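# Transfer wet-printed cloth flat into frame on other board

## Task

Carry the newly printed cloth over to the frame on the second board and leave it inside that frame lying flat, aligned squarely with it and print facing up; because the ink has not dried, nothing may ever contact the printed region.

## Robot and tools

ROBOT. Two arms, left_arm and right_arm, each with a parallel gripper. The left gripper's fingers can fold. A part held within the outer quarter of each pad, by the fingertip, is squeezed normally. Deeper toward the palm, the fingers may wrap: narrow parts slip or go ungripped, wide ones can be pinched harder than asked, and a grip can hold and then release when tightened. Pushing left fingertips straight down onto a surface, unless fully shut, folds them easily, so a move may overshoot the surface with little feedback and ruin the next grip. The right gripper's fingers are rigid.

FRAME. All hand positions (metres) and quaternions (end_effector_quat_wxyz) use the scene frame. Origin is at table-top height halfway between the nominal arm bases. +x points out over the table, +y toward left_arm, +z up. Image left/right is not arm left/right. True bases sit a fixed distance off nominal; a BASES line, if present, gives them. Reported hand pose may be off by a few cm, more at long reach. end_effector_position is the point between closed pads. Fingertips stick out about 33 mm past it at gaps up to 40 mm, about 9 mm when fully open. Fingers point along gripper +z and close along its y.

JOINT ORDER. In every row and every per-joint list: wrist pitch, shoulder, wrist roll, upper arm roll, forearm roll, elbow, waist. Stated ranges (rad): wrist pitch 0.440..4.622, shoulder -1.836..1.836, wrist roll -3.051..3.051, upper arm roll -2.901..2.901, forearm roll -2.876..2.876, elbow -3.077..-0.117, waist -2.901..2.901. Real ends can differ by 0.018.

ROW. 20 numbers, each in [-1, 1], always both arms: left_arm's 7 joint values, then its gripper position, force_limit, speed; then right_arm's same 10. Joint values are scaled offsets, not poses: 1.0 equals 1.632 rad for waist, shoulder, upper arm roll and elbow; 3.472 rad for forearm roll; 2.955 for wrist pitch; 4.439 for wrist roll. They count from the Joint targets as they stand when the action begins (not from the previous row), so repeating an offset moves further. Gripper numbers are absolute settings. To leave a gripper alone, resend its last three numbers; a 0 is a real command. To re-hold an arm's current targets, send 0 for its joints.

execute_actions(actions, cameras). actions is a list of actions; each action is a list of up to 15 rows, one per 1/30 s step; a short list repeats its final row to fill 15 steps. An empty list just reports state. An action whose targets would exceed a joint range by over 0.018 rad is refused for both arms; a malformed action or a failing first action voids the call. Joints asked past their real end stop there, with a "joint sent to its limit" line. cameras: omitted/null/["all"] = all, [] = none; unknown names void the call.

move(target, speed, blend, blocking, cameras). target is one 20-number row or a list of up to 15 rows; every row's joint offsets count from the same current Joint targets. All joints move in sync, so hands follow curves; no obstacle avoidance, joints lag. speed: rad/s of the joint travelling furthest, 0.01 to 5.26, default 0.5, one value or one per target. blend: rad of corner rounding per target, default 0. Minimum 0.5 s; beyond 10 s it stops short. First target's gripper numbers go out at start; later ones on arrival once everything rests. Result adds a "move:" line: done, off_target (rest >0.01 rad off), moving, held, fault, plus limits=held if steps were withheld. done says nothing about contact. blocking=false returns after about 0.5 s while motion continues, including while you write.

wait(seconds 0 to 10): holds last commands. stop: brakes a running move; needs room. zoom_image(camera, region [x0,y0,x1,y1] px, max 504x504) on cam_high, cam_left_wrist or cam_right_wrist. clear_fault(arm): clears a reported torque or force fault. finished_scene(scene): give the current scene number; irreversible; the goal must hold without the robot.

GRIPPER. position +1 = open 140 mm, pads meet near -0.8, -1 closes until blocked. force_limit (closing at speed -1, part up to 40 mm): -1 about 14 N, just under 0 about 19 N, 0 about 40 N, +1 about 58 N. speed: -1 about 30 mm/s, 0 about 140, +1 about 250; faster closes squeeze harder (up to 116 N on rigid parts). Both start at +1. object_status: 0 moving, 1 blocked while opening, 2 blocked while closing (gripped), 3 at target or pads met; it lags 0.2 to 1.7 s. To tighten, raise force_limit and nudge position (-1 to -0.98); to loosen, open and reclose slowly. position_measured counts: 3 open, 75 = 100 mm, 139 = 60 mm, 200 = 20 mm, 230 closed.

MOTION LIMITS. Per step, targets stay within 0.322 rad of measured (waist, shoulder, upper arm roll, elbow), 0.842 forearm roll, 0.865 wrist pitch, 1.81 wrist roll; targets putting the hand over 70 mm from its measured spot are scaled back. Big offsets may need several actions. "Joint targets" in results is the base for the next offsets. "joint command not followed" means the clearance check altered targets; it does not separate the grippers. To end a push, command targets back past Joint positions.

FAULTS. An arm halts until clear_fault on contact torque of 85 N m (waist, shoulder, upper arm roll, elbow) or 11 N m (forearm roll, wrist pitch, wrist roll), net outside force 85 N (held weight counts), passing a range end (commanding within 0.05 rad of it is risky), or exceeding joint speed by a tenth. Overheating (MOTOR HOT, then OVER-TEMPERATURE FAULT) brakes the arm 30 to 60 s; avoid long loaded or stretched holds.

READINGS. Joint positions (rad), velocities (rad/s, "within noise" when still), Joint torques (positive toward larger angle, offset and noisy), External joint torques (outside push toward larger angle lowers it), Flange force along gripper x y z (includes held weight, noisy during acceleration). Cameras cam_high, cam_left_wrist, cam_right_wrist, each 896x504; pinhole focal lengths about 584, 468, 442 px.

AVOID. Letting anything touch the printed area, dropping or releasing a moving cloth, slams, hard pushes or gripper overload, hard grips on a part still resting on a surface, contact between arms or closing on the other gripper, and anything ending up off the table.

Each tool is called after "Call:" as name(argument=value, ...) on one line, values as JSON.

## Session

Scene 1 is solved. I'll read the starting state of scene 2.

Call:
execute_actions(actions=[])

Call:
zoom_image(camera="cam_high", region=[320, 260, 570, 460])

Scene clock: 0.00 s.
left_arm: end_effector_position=(+0.0468, +0.8981, +0.2770) position_measured=3 object_status=3 end_effector_quat_wxyz=(+0.110, +0.697, +0.685, +0.180) | right_arm: end_effector_position=(+0.2535, +0.1630, +0.3290) position_measured=3 object_status=3 end_effector_quat_wxyz=(+0.010, +0.995, +0.031, -0.089)
Joint names: [wrist pitch, shoulder, wrist roll, upper arm roll, forearm roll, elbow, waist]
Joint positions: left_arm=[2.007 -0.115 -1.237 0.04 -0.464 -2.118 1.629] | right_arm=[1.663 0.014 -0.578 -0.018 0.145 -1.758 1.101]
Joint velocities: within noise
Joint torques (N m): no reading
External joint torques (N m): no reading
Flange force (N): no reading
Joint targets: left_arm=[2.007 -0.115 -1.237 0.040 -0.464 -2.118 1.629] | right_arm=[1.663 0.014 -0.578 -0.018 0.145 -1.758 1.101]
Tool commands: left_gripper/position=+1.0 left_gripper/force_limit=+1.0 left_gripper/speed=+1.0 right_gripper/position=+1.0 right_gripper/force_limit=+1.0 right_gripper/speed=+1.0

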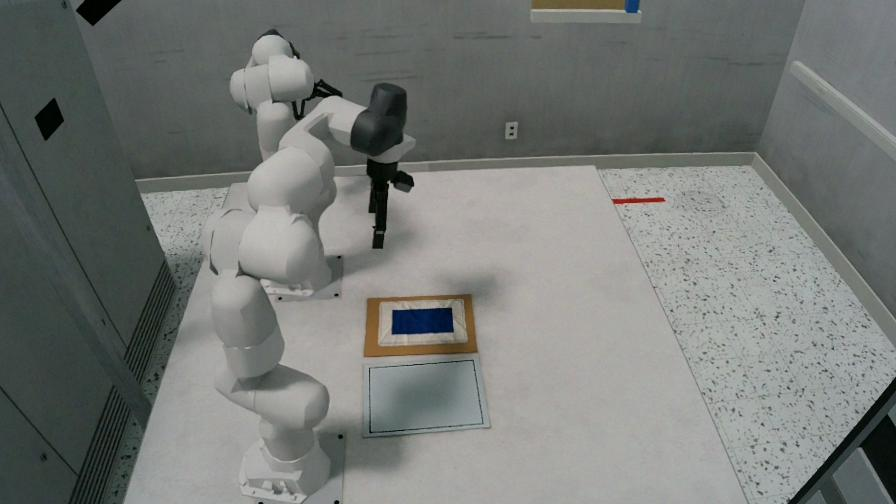

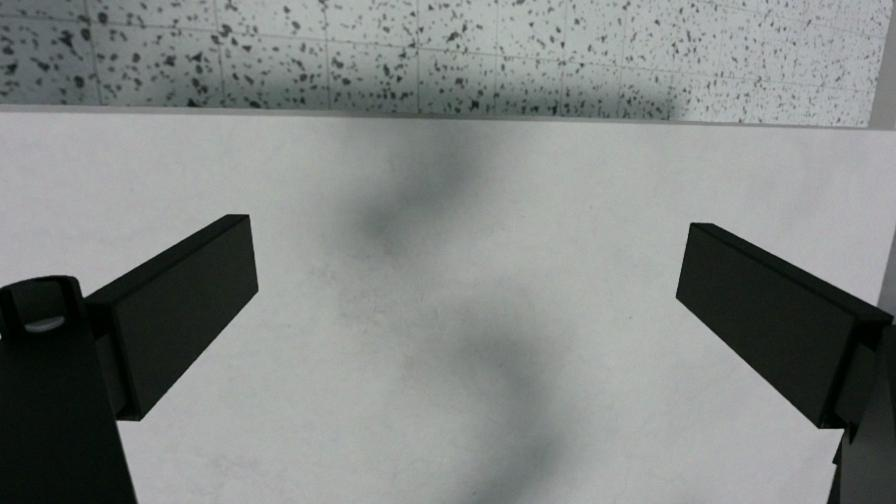

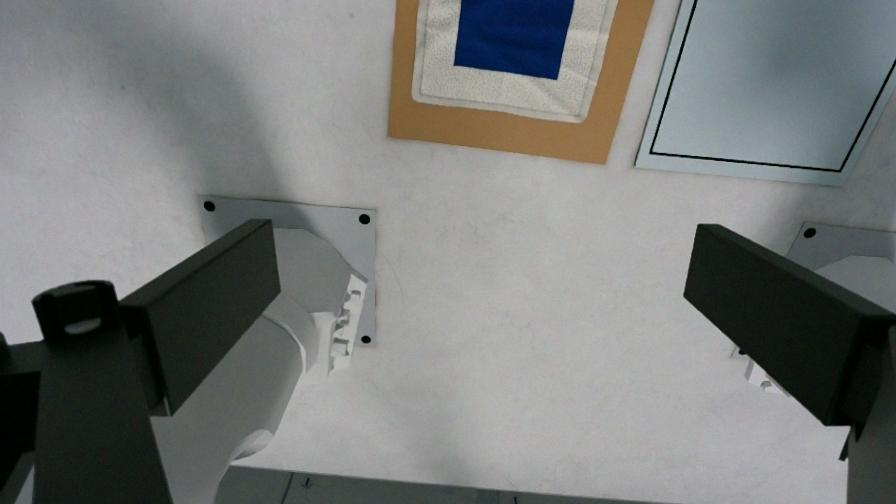

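Scaled by 2.016.

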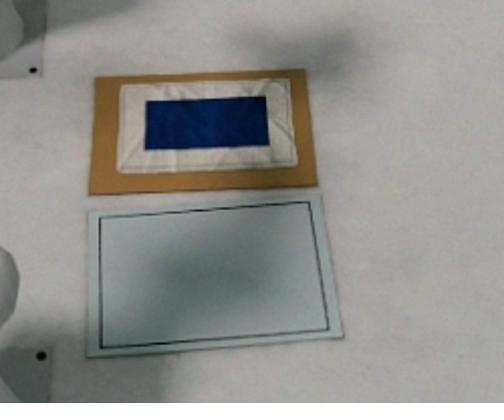

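Call:
move(target=[0.0687,-0.1134,0,-0.0245,0.13364,-0.1115,-0.6305,-0.325,-1,0,0.06261,-0.35103,-0.09266,0.01103,-0.04176,-0.3976,-0.31833,-0.8,-1,0], speed=0.6)

Scene clock: 22.10 s.
left_arm: end_effector_position=(+0.4222, +0.6615, +0.2810) position_measured=170 object_status=3 end_effector_quat_wxyz=(-0.047, +0.984, +0.142, +0.093) | right_arm: end_effector_position=(+0.3601, -0.1185, +0.3003) position_measured=229 object_status=3 end_effector_quat_wxyz=(-0.001, +1.000, -0.006, -0.002)
Joint names: [wrist pitch, shoulder, wrist roll, upper arm roll, forearm roll, elbow, waist]
Joint positions: left_arm=[2.208 -0.298 -1.237 -0.001 -0.003 -2.298 0.601] | right_arm=[1.846 -0.556 -0.984 -0.002 0.005 -2.405 0.584]
Joint velocities: left_arm=[within noise] | right_arm=[0 0.001 -0.005 0.001 -0.001 0 0]
Joint torques (N m): left_arm=[3.4 -23.55 -0.07 0.35 1.22 24.66 0.09] | right_arm=[3.07 -14.3 -0.16 -0.14 0.47 24.92 -0.78]
External joint torques (N m): left_arm=[0.28 -1.26 -0.07 0.57 0.46 -0.34 0.05] | right_arm=[0.41 -0.95 -0.16 0.33 -0.33 -0.13 -0.78]
Flange force (N): left_arm=[-4.9 1.0 -0.5] | right_arm=[-2.2 2.3 1.2]
Joint targets: left_arm=[2.210 -0.300 -1.237 0.000 0.000 -2.300 0.600] | right_arm=[1.848 -0.559 -0.989 0.000 0.000 -2.407 0.582]
move: done

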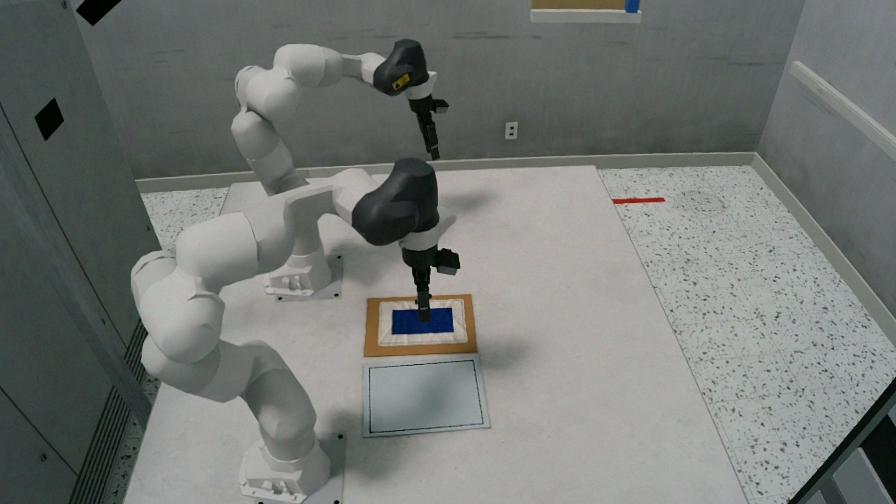

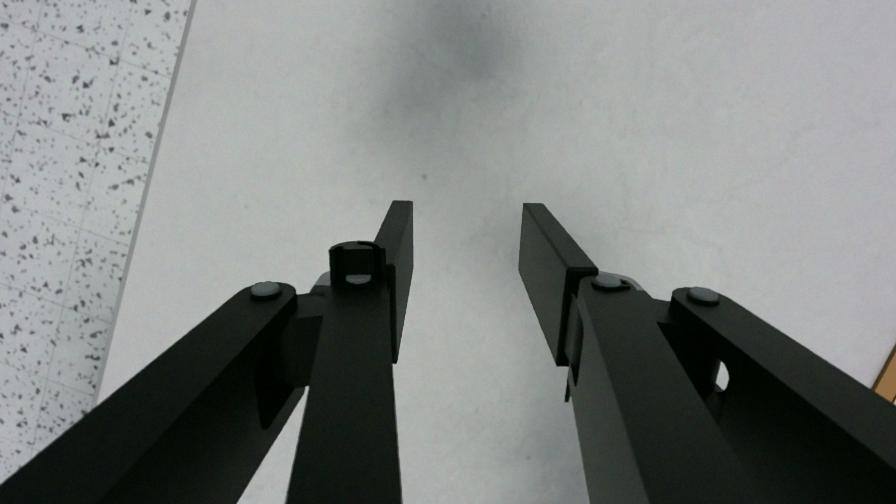

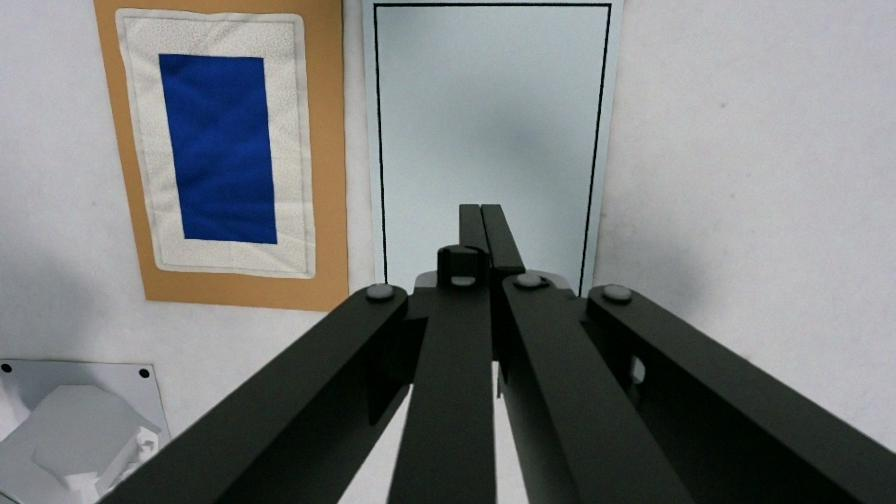

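Call:
zoom_image(camera="cam_right_wrist", region=[80, 0, 360, 320])

Call:
zoom_image(camera="cam_high", region=[350, 280, 500, 450])

Scaled by 1.575.

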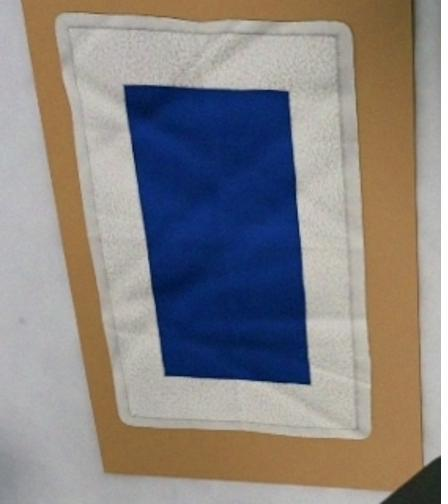

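Scaled by 2.965.

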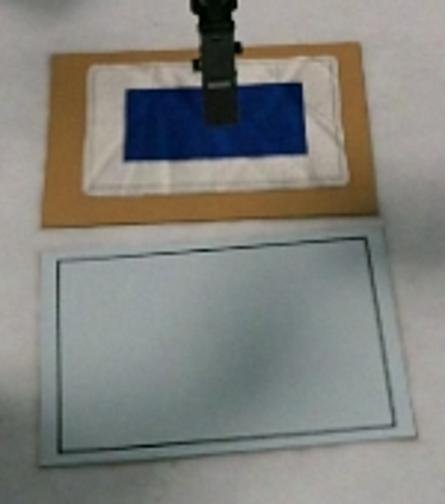

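Call:
move(target=[[0.05076,-0.15319,-0.10051,0,0,-0.2451,-0.92684,-0.325,-1,-1,0.11375,0.43714,-0.13318,0,0,0.23118,0.08157,-0.325,-1,-1],[0.20233,-0.0499,-0.10051,0,0,-0.41648,-0.92684,-0.325,-1,-1,0.17913,0.51348,-0.13318,0,0,0.18914,0.08157,-0.325,-1,-1]], speed=0.5, blend=0.03)

Call:
zoom_image(camera="cam_right_wrist", region=[300, 100, 700, 400])

Call:
zoom_image(camera="cam_left_wrist", region=[300, 100, 700, 400])

Scene clock: 72.30 s.
left_arm: end_effector_position=(+0.3436, +0.0906, +0.2222) position_measured=170 object_status=3 end_effector_quat_wxyz=(+0.034, +0.943, -0.317, +0.096) | right_arm: end_effector_position=(+0.4649, +0.0212, +0.1910) position_measured=170 object_status=3 end_effector_quat_wxyz=(+0.000, +0.961, +0.276, -0.005)
Joint names: [wrist pitch, shoulder, wrist roll, upper arm roll, forearm roll, elbow, waist]
Joint positions: left_arm=[2.331 -0.511 -1.579 0 -0.002 -2.638 -0.679] | right_arm=[2.122 0.043 -1.446 -0.001 0.004 -2.09 0.693]
Joint velocities: within noise
Joint torques (N m): left_arm=[2.99 -13.86 -0.06 0.08 0.76 24.54 0.53] | right_arm=[2.57 -34.15 0.2 0.12 0.69 24.63 -0.43]
External joint torques (N m): left_arm=[-0.14 0.62 -0.06 0.58 0.02 0.01 0.54] | right_arm=[-0.07 -0.65 0.2 0.14 -0.05 0.56 -0.37]
Flange force (N): left_arm=[2.0 -1.3 0.7] | right_arm=[0.1 -0.2 -1.6]
Joint targets: left_arm=[2.331 -0.509 -1.576 0.001 -0.002 -2.636 -0.677] | right_arm=[2.121 0.041 -1.442 -0.001 0.004 -2.090 0.692]
move: held (left_arm, right_arm; a check stopped the path); path passed 0 of 2 targets; limits=held; left_arm: the wrist pitch is farthest, 0.477 rad from its target; right_arm: the wrist pitch is farthest, 0.255 rad from its target
joint command not followed: on one or more control steps a check withheld the commanded joint targets of the left arm, and it was not sent them on those steps.
cause: the commanded joint targets, or the way to them, would bring a part of the robot too close to another arm (a part of this arm just beyond the wrist roll and a part of the right arm just beyond the forearm roll, along the way the arms are being sent, or toward where that arm still pushes).
joint command not followed: on one or more control steps a check withheld the commanded joint targets of the right arm, and it was not sent them on those steps.
cause: the commanded joint targets, or the way to them, would bring a part of the robot too close to another arm (a part of this arm just beyond the forearm roll and a part of the left arm just beyond the wrist roll, along the way the arms are being sent, or toward where that arm still pushes).

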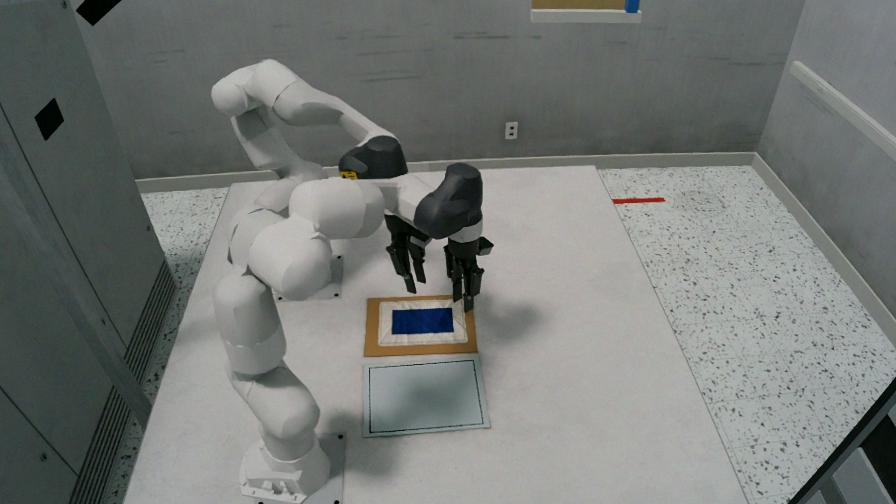

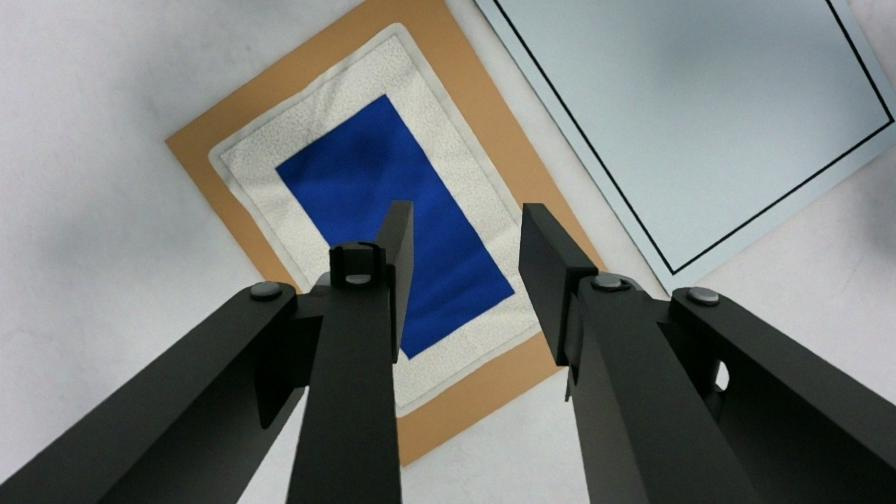

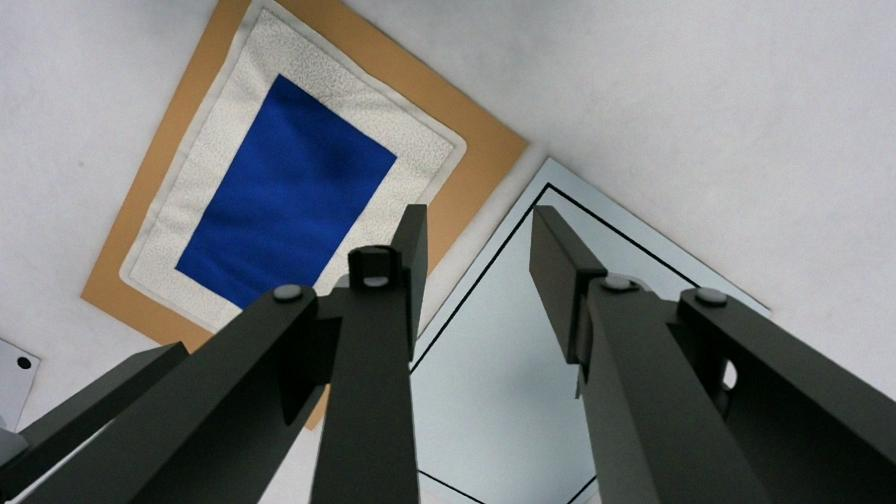

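Scaled by 1.260.

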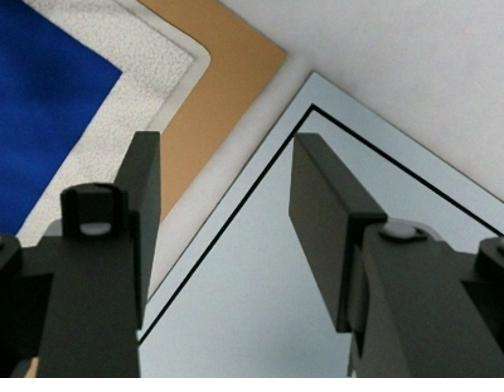

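Scaled by 1.260.

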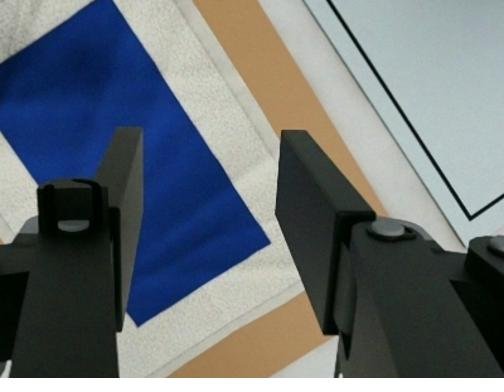

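Call:
move(target=[[0,0,0,0,0,0,0,-0.325,-1,-1,0,0,0,0,0,0,-0.18382,-0.325,-1,-1],[0.0098,-0.02512,-0.02415,-0.0006,0.0006,-0.03922,-0.14435,-0.325,-1,-1,0,0,0,0,0,0,-0.18382,-0.325,-1,-1],[0.16138,0.07817,-0.02415,-0.0006,0.0006,-0.2106,-0.14435,-0.325,-1,-1,0.02136,0.06957,-0.0312,0.0006,-0.00115,0.03701,0.01385,-0.325,-1,-1],[0.16138,0.07817,-0.02415,-0.0006,0.0006,-0.2106,-0.14435,-0.325,-1,-1,0.08674,0.14591,-0.0312,0.0006,-0.00115,-0.00503,0.01385,-0.325,-1,-1]], speed=0.4, blend=0.03)

Call:
zoom_image(camera="cam_right_wrist", region=[300, 100, 700, 400])

Call:
zoom_image(camera="cam_left_wrist", region=[300, 100, 700, 400])

Scene clock: 85.67 s.
left_arm: end_effector_position=(+0.2368, +0.0628, +0.0784) position_measured=170 object_status=3 end_effector_quat_wxyz=(+0.051, +0.920, -0.379, +0.092) | right_arm: end_effector_position=(+0.4789, +0.0497, +0.0751) position_measured=170 object_status=3 end_effector_quat_wxyz=(-0.001, +0.937, +0.348, -0.002)
Joint names: [wrist pitch, shoulder, wrist roll, upper arm roll, forearm roll, elbow, waist]
Joint positions: left_arm=[2.806 -0.383 -1.678 0 -0.002 -2.979 -0.912] | right_arm=[2.374 0.279 -1.577 0.001 0.004 -2.098 0.715]
Joint velocities: left_arm=[within noise] | right_arm=[0.004 0 -0.002 0 -0.001 0.001 -0.002]
Joint torques (N m): left_arm=[3.37 -13.26 -0.26 -0.16 0.63 18.97 0.05] | right_arm=[3.04 -39.16 -0.05 0.07 0.32 22.62 -0.29]
External joint torques (N m): left_arm=[0.26 0.31 -0.27 0.24 0.16 -0.28 0.08] | right_arm=[0.37 0.03 -0.05 -0.31 -0.29 0.63 -0.4]
Flange force (N): left_arm=[-0.1 0.0 2.5] | right_arm=[2.0 0.7 0.6]
Joint targets: left_arm=[2.808 -0.382 -1.684 0.000 0.000 -2.980 -0.913] | right_arm=[2.377 0.279 -1.581 0.000 0.000 -2.098 0.715]
move: done

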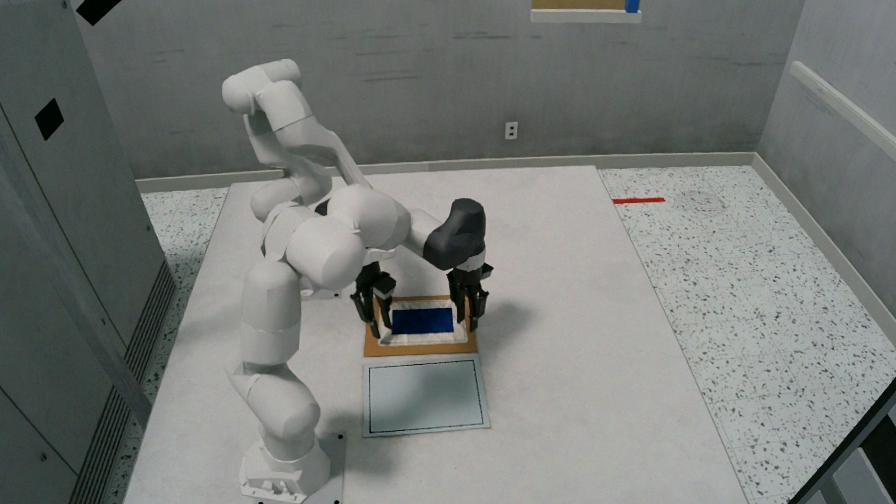

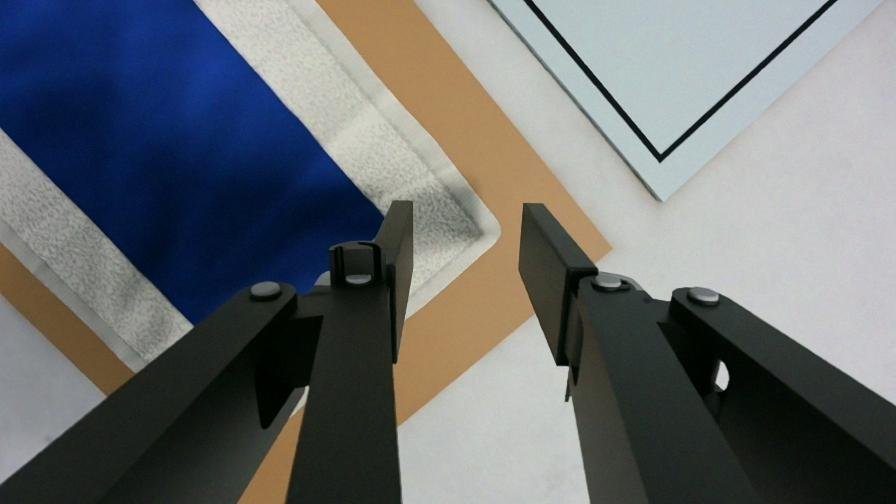

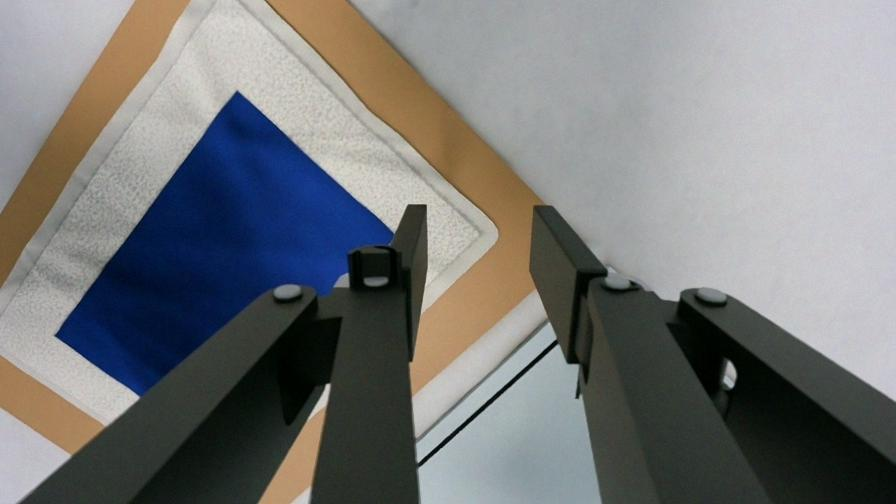

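Scaled by 1.260.

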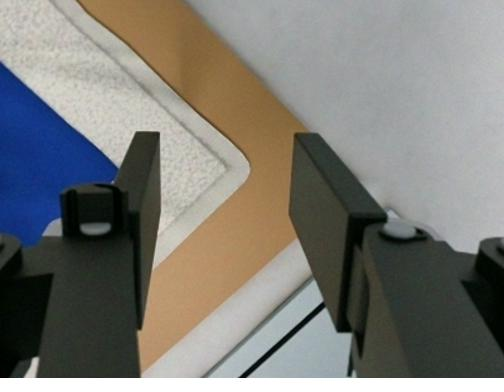

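Scaled by 1.260.

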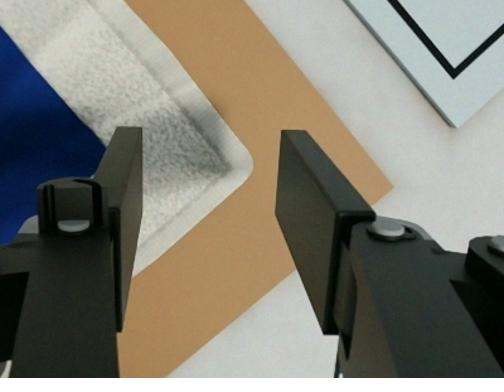

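Call:
move(target=[0.04563,0.07714,-0.04846,0,0.06912,-0.00548,0.00324,-0.325,-1,-1,0.03588,0.02796,-0.01807,0,0.02304,-0.03702,-0.01036,-0.325,-1,-1], speed=0.15)

Call:
zoom_image(camera="cam_right_wrist", region=[300, 100, 700, 400])

Call:
zoom_image(camera="cam_left_wrist", region=[300, 100, 700, 400])

Scene clock: 117.63 s.
left_arm: end_effector_position=(+0.2333, +0.0604, +0.0471) position_measured=170 object_status=3 end_effector_quat_wxyz=(+0.030, +0.917, -0.384, +0.106) | right_arm: end_effector_position=(+0.4710, +0.0436, +0.0367) position_measured=170 object_status=3 end_effector_quat_wxyz=(-0.023, +0.936, +0.352, -0.006)
Joint names: [wrist pitch, shoulder, wrist roll, upper arm roll, forearm roll, elbow, waist]
Joint positions: left_arm=[2.941 -0.257 -1.892 0 0.236 -2.988 -0.909] | right_arm=[2.481 0.322 -1.657 0.001 0.076 -2.157 0.7]
Joint velocities: left_arm=[0.001 0 -0.007 0.001 0 -0.001 0] | right_arm=[within noise]
Joint torques (N m): left_arm=[3.35 -15.48 -0.24 0.05 0.63 17.05 0.83] | right_arm=[3.07 -38.85 -0.02 0.05 0.76 21.06 -0.82]
External joint torques (N m): left_arm=[0.3 0.44 -0.24 0.15 0.48 -0.12 0.8] | right_arm=[0.41 0.34 -0.01 -0.31 0.24 0.38 -0.87]
Flange force (N): left_arm=[-0.4 0.0 6.4] | right_arm=[1.6 1.4 1.5]
Joint targets: left_arm=[2.943 -0.256 -1.899 0.000 0.240 -2.989 -0.908] | right_arm=[2.483 0.325 -1.661 0.000 0.080 -2.158 0.698]
move: done

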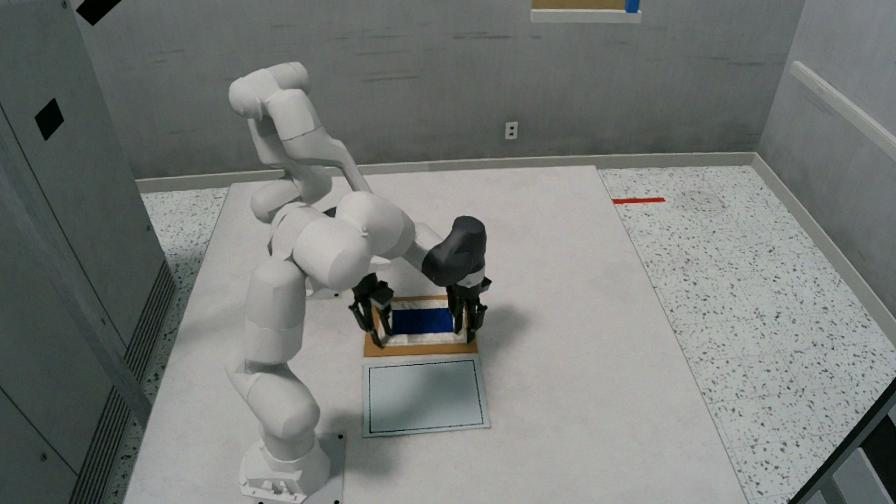

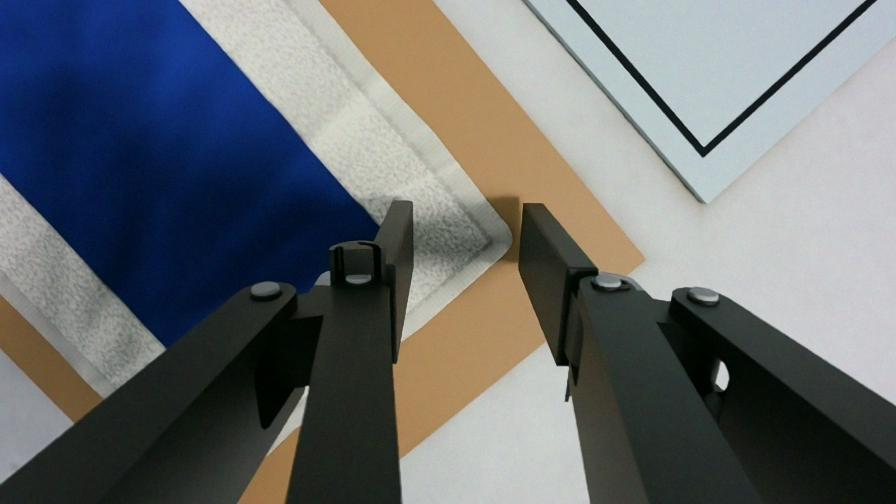

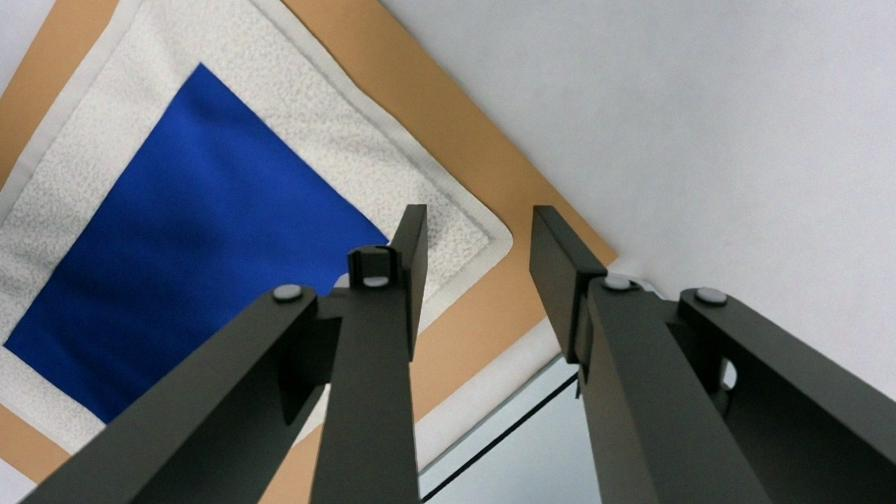

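Scaled by 1.260.

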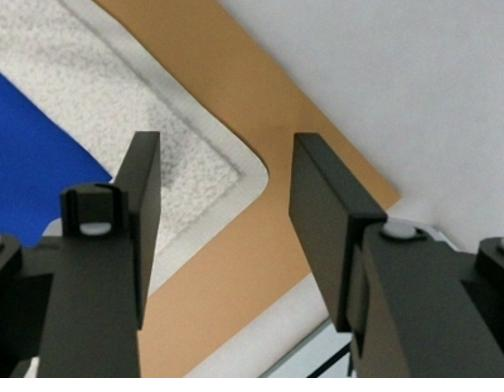

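Scaled by 1.260.

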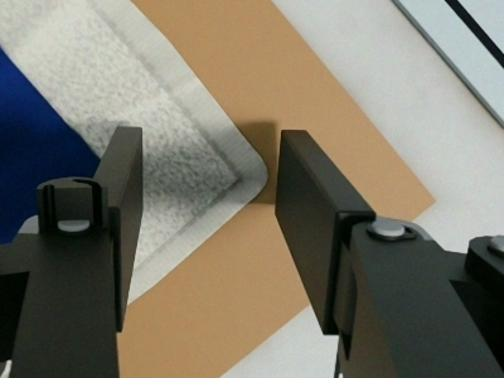

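Call:
move(target=[0.00593,0.01075,-0.00144,0,0,0,-0.00392,-0.325,-1,-1,0.00289,0.00493,0,0,0,-0.00031,0,-0.325,-1,-1], speed=0.05, cameras=[])

Call:
move(target=[0.00593,0.01075,0,0,0,0,0,-0.325,-1,-1,0.00289,0.00493,0,0,0,-0.00031,0,-0.325,-1,-1], speed=0.04, cameras=["cam_left_wrist","cam_right_wrist"])

Scene clock: 128.00 s.
left_arm: end_effector_position=(+0.2310, +0.0590, +0.0430) position_measured=170 object_status=3 end_effector_quat_wxyz=(+0.032, +0.917, -0.383, +0.104) | right_arm: end_effector_position=(+0.4712, +0.0435, +0.0329) position_measured=170 object_status=3 end_effector_quat_wxyz=(-0.023, +0.936, +0.352, -0.006)
Joint names: [wrist pitch, shoulder, wrist roll, upper arm roll, forearm roll, elbow, waist]
Joint positions: left_arm=[2.958 -0.24 -1.899 0 0.237 -2.988 -0.913] | right_arm=[2.489 0.33 -1.658 0.001 0.076 -2.157 0.7]
Joint velocities: left_arm=[0.004 0.001 -0.003 0 0.002 0 0.001] | right_arm=[within noise]
Joint torques (N m): left_arm=[3.36 -15.76 -0.22 0.04 0.58 16.87 0.05] | right_arm=[3.04 -38.78 -0.07 0.18 0.72 20.84 -0.8]
External joint torques (N m): left_arm=[0.28 0.57 -0.23 0.16 0.44 -0.09 0.05] | right_arm=[0.37 0.67 -0.06 -0.23 0.21 0.15 -0.89]
Flange force (N): left_arm=[0.2 0.5 5.2] | right_arm=[1.5 1.5 2.1]
Joint targets: left_arm=[2.960 -0.238 -1.905 0.000 0.240 -2.989 -0.914] | right_arm=[2.492 0.333 -1.661 0.000 0.080 -2.159 0.698]
move: done
No camera images: "cameras" was empty.

Scene clock: 128.83 s.
left_arm: end_effector_position=(+0.2304, +0.0575, +0.0399) position_measured=170 object_status=3 end_effector_quat_wxyz=(+0.034, +0.917, -0.383, +0.104) | right_arm: end_effector_position=(+0.4713, +0.0433, +0.0289) position_measured=170 object_status=3 end_effector_quat_wxyz=(-0.022, +0.936, +0.352, -0.006)
Joint names: [wrist pitch, shoulder, wrist roll, upper arm roll, forearm roll, elbow, waist]
Joint positions: left_arm=[2.975 -0.225 -1.9 0 0.237 -2.988 -0.913] | right_arm=[2.498 0.338 -1.658 0.001 0.076 -2.157 0.7]
Joint velocities: within noise
Joint torques (N m): left_arm=[3.4 -14.72 -0.22 -0.3 0.56 15.91 -0.02] | right_arm=[3.04 -38.79 -0.03 0.16 0.69 20.74 -0.83]
External joint torques (N m): left_arm=[0.31 1.85 -0.22 -0.16 0.42 -0.8 0.01] | right_arm=[0.37 0.83 -0.03 -0.06 0.18 0.18 -0.72]
Flange force (N): left_arm=[0.2 1.6 11.6] | right_arm=[2.0 1.2 2.5]
Joint targets: left_arm=[2.978 -0.221 -1.905 0.000 0.240 -2.989 -0.914] | right_arm=[2.500 0.341 -1.661 0.000 0.080 -2.159 0.698]
move: done
Images, in order (width x height): cam_left_wrist 896x504, cam_right_wrist 896x504.

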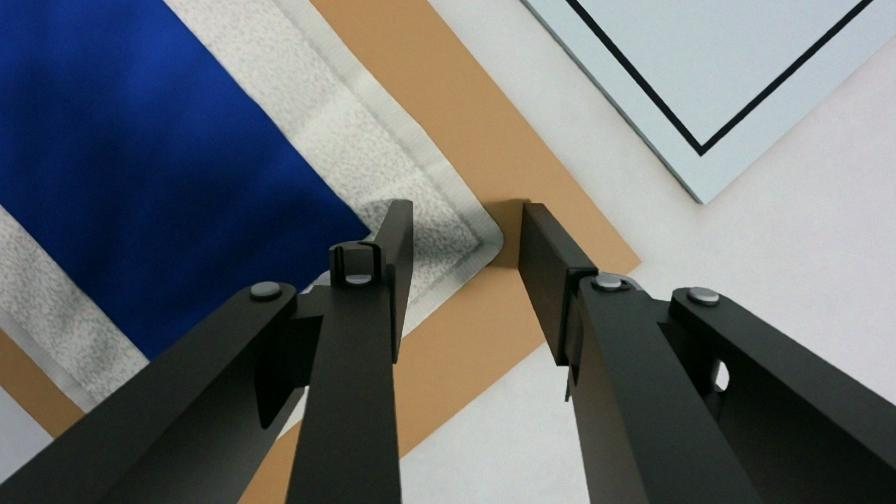

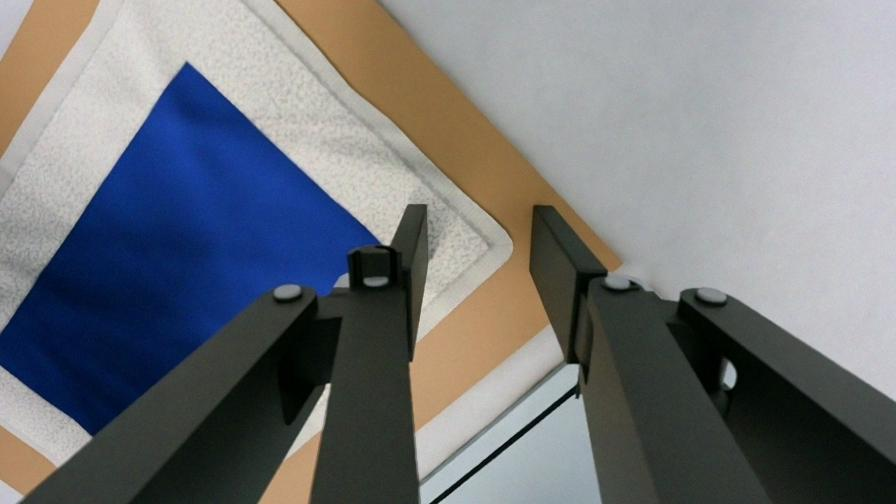

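Call:
move(target=[0,0,0,0,0,0,0,-0.325,-1,-1,0.00289,0.00493,0,0,0,-0.00031,0,-0.325,-1,-1], speed=0.03, cameras=[])

Scene clock: 132.97 s.
left_arm: end_effector_position=(+0.2304, +0.0574, +0.0400) position_measured=170 object_status=3 end_effector_quat_wxyz=(+0.035, +0.917, -0.383, +0.105) | right_arm: end_effector_position=(+0.4716, +0.0433, +0.0256) position_measured=170 object_status=3 end_effector_quat_wxyz=(-0.022, +0.936, +0.352, -0.005)
Joint names: [wrist pitch, shoulder, wrist roll, upper arm roll, forearm roll, elbow, waist]
Joint positions: left_arm=[2.976 -0.224 -1.9 0 0.237 -2.988 -0.913] | right_arm=[2.505 0.345 -1.658 0.001 0.076 -2.158 0.7]
Joint velocities: left_arm=[within noise] | right_arm=[0.004 0 0.001 0 0 0.001 -0.001]
Joint torques (N m): left_arm=[3.25 -14.82 -0.23 -0.22 0.54 15.98 0.07] | right_arm=[3.18 -38.35 -0.07 0.08 0.67 20.54 -0.8]
External joint torques (N m): left_arm=[0.18 1.75 -0.24 -0.09 0.4 -0.63 0.1] | right_arm=[0.53 1.24 -0.07 -0.4 0.17 0.16 -0.95]
Flange force (N): left_arm=[0.6 1.5 10.8] | right_arm=[2.6 1.8 3.6]
Joint targets: left_arm=[2.978 -0.221 -1.905 0.000 0.240 -2.989 -0.914] | right_arm=[2.509 0.349 -1.661 0.000 0.080 -2.160 0.698]
move: done
No camera images: "cameras" was empty.

Call:
move(target=[[0,0,0,0,0,0,0,-0.325,-1,-1,0.00217,0.0037,0,0,0,-0.00023,0,-0.325,-1,-1],[0,0,0,0,0,0,0,-1,-1,-1,0.00217,0.0037,0,0,0,-0.00023,0,-1,-1,-1]], speed=0.03, cameras=["cam_left_wrist","cam_right_wrist"])

Call:
wait(seconds=1, cameras=["cam_left_wrist","cam_right_wrist"])

Scene clock: 137.47 s.
left_arm: end_effector_position=(+0.2317, +0.0552, +0.0413) position_measured=224 object_status=0 end_effector_quat_wxyz=(+0.037, +0.917, -0.383, +0.107) | right_arm: end_effector_position=(+0.4748, +0.0469, +0.0268) position_measured=225 object_status=2 end_effector_quat_wxyz=(-0.025, +0.936, +0.352, +0.000)
Joint names: [wrist pitch, shoulder, wrist roll, upper arm roll, forearm roll, elbow, waist]
Joint positions: left_arm=[2.981 -0.224 -1.9 0 0.237 -2.986 -0.913] | right_arm=[2.517 0.346 -1.659 0.002 0.079 -2.155 0.7]
Joint velocities: within noise
Joint torques (N m): left_arm=[2.47 -14.81 -0.23 -0.54 0.55 14.33 -0.32] | right_arm=[2.53 -35.09 -0.04 -0.53 0.14 18.03 -0.99]
External joint torques (N m): left_arm=[-0.64 1.89 -0.24 -0.42 0.41 -2.45 -0.31] | right_arm=[-0.16 4.54 -0.04 -0.85 -0.36 -2.37 -0.97]
Flange force (N): left_arm=[-3.6 1.9 6.2] | right_arm=[1.7 2.0 8.9]
Joint targets: left_arm=[2.978 -0.221 -1.905 0.000 0.240 -2.989 -0.914] | right_arm=[2.515 0.355 -1.661 0.000 0.080 -2.160 0.698]
move: done
Images, in order (width x height): cam_left_wrist 896x504, cam_right_wrist 896x504.

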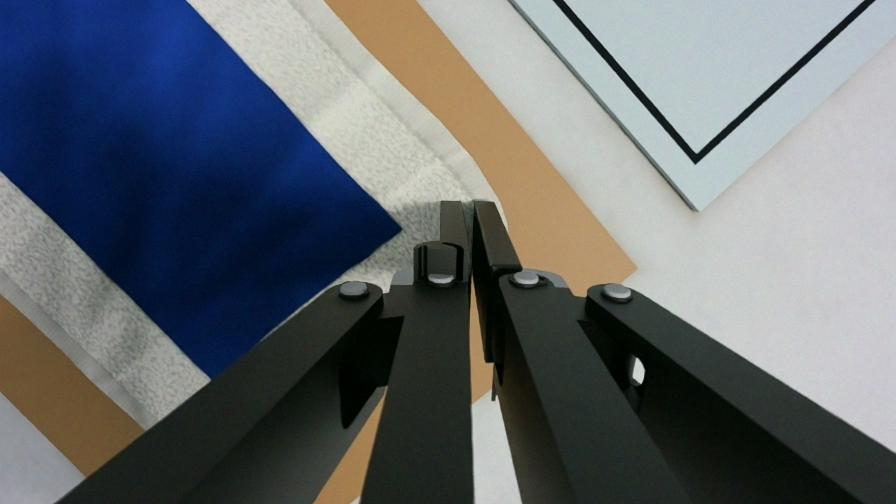

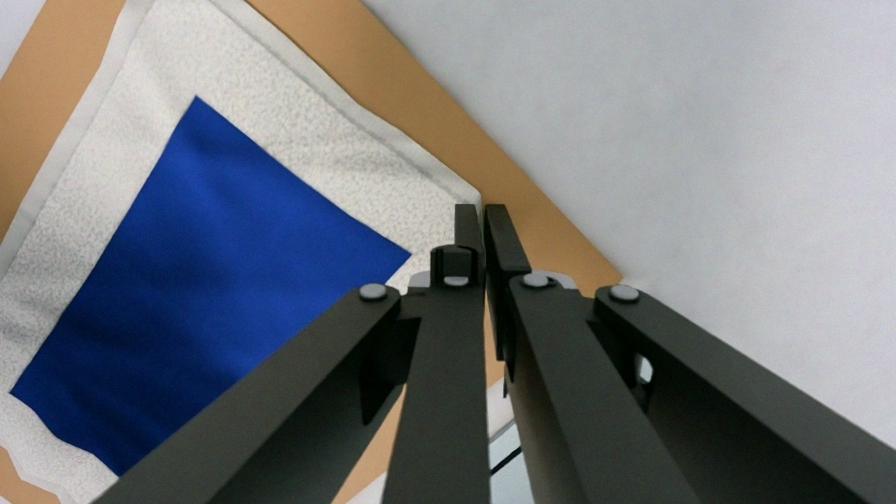

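Scene clock: 138.47 s.
left_arm: end_effector_position=(+0.2317, +0.0552, +0.0413) position_measured=224 object_status=2 end_effector_quat_wxyz=(+0.037, +0.917, -0.383, +0.107) | right_arm: end_effector_position=(+0.4748, +0.0469, +0.0268) position_measured=225 object_status=2 end_effector_quat_wxyz=(-0.025, +0.936, +0.352, +0.000)
Joint names: [wrist pitch, shoulder, wrist roll, upper arm roll, forearm roll, elbow, waist]
Joint positions: left_arm=[2.981 -0.224 -1.9 0 0.237 -2.986 -0.913] | right_arm=[2.517 0.346 -1.659 0.002 0.079 -2.155 0.7]
Joint velocities: within noise
Joint torques (N m): left_arm=[2.48 -14.83 -0.25 -0.49 0.55 14.35 -0.29] | right_arm=[2.52 -35.12 -0.08 -0.64 0.15 18.12 -1.12]
External joint torques (N m): left_arm=[-0.61 1.8 -0.26 -0.38 0.41 -2.33 -0.29] | right_arm=[-0.16 4.46 -0.07 -0.89 -0.35 -2.25 -1.02]
Flange force (N): left_arm=[-3.5 1.8 6.0] | right_arm=[2.0 2.2 8.8]
Joint targets: left_arm=[2.978 -0.221 -1.905 0.000 0.240 -2.989 -0.914] | right_arm=[2.515 0.355 -1.661 0.000 0.080 -2.160 0.698]
Tool commands: left_gripper/position=-1.0 left_gripper/force_limit=-1.0 left_gripper/speed=-1.0 right_gripper/position=-1.0 right_gripper/force_limit=-1.0 right_gripper/speed=-1.0
wait: 1.00 s; at rest by 0.17 s
Images, in order (width x height): cam_left_wrist 896x504, cam_right_wrist 896x504.

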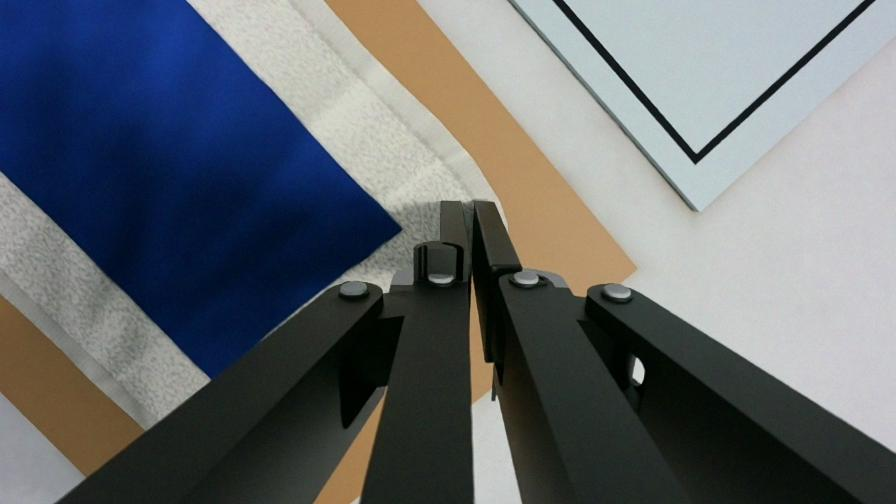

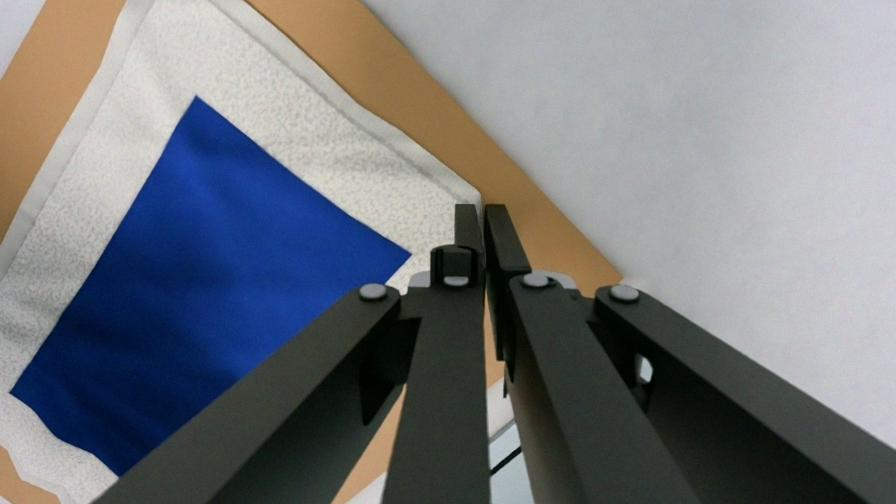

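Call:
move(target=[-0.07177,-0.11971,0.04357,0,-0.06912,0.01025,-0.01655,-1,-1,-1,-0.04583,-0.06096,0.018,0,-0.02304,0.02204,0.01018,-1,-1,-1], speed=0.08)

Call:
zoom_image(camera="cam_high", region=[340, 270, 520, 400])

Scene clock: 149.67 s.
left_arm: end_effector_position=(+0.2289, +0.0561, +0.0873) position_measured=224 object_status=2 end_effector_quat_wxyz=(+0.053, +0.921, -0.375, +0.091) | right_arm: end_effector_position=(+0.4730, +0.0445, +0.0763) position_measured=225 object_status=2 end_effector_quat_wxyz=(-0.001, +0.936, +0.352, -0.002)
Joint names: [wrist pitch, shoulder, wrist roll, upper arm roll, forearm roll, elbow, waist]
Joint positions: left_arm=[2.769 -0.415 -1.718 0 0.003 -2.973 -0.939] | right_arm=[2.381 0.258 -1.585 0.002 0.005 -2.126 0.714]
Joint velocities: left_arm=[-0.001 0 0.005 0.001 -0.001 0 -0.001] | right_arm=[within noise]
Joint torques (N m): left_arm=[2.64 -14 0.18 -0.33 0.02 19.7 -0.15] | right_arm=[2.72 -39.19 0.23 -0.26 0.14 23.16 -0.01]
External joint torques (N m): left_arm=[-0.48 -0.9 0.17 0.04 -0.47 -0.17 -0.18] | right_arm=[0.06 -0.81 0.23 -0.66 -0.47 1.3 -0.15]
Flange force (N): left_arm=[-2.9 -0.5 -6.0] | right_arm=[2.8 0.1 -1.9]
Joint targets: left_arm=[2.766 -0.416 -1.712 0.000 0.000 -2.972 -0.941] | right_arm=[2.380 0.255 -1.581 0.000 0.000 -2.124 0.715]
move: done

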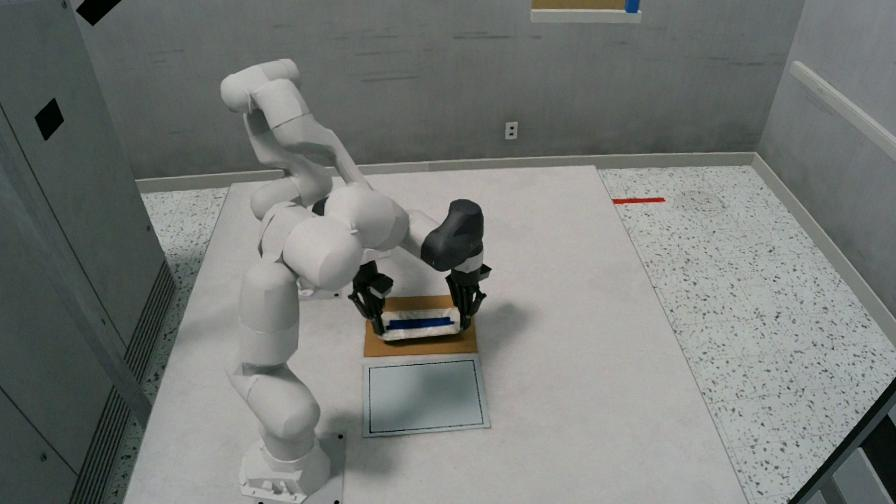

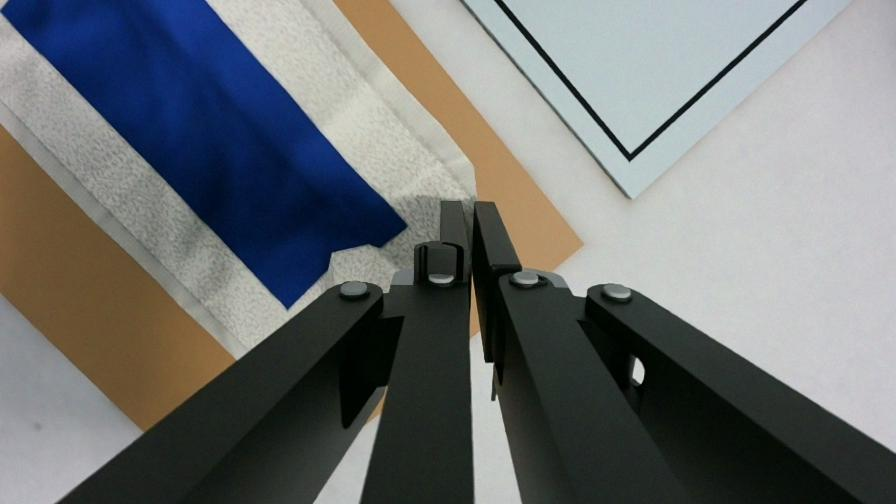

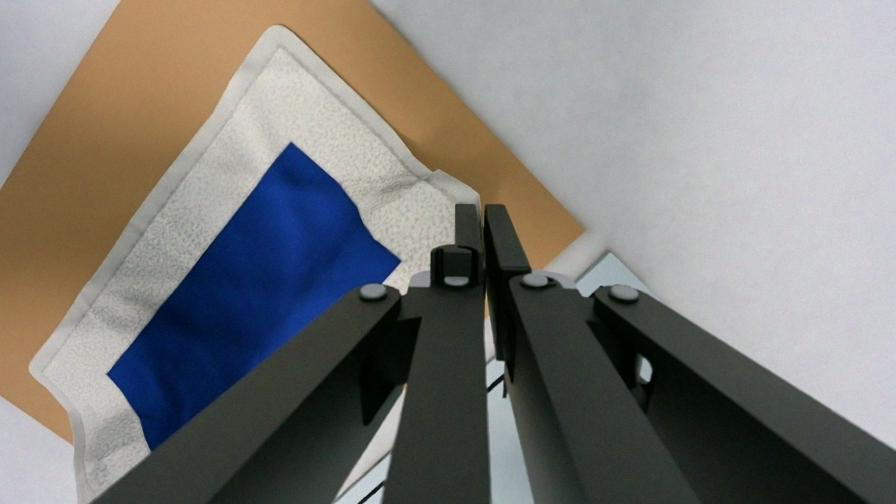

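Scaled by 2.800.

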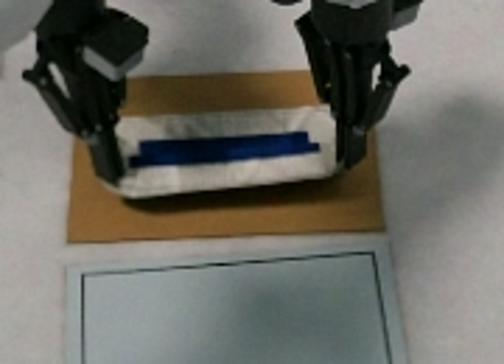

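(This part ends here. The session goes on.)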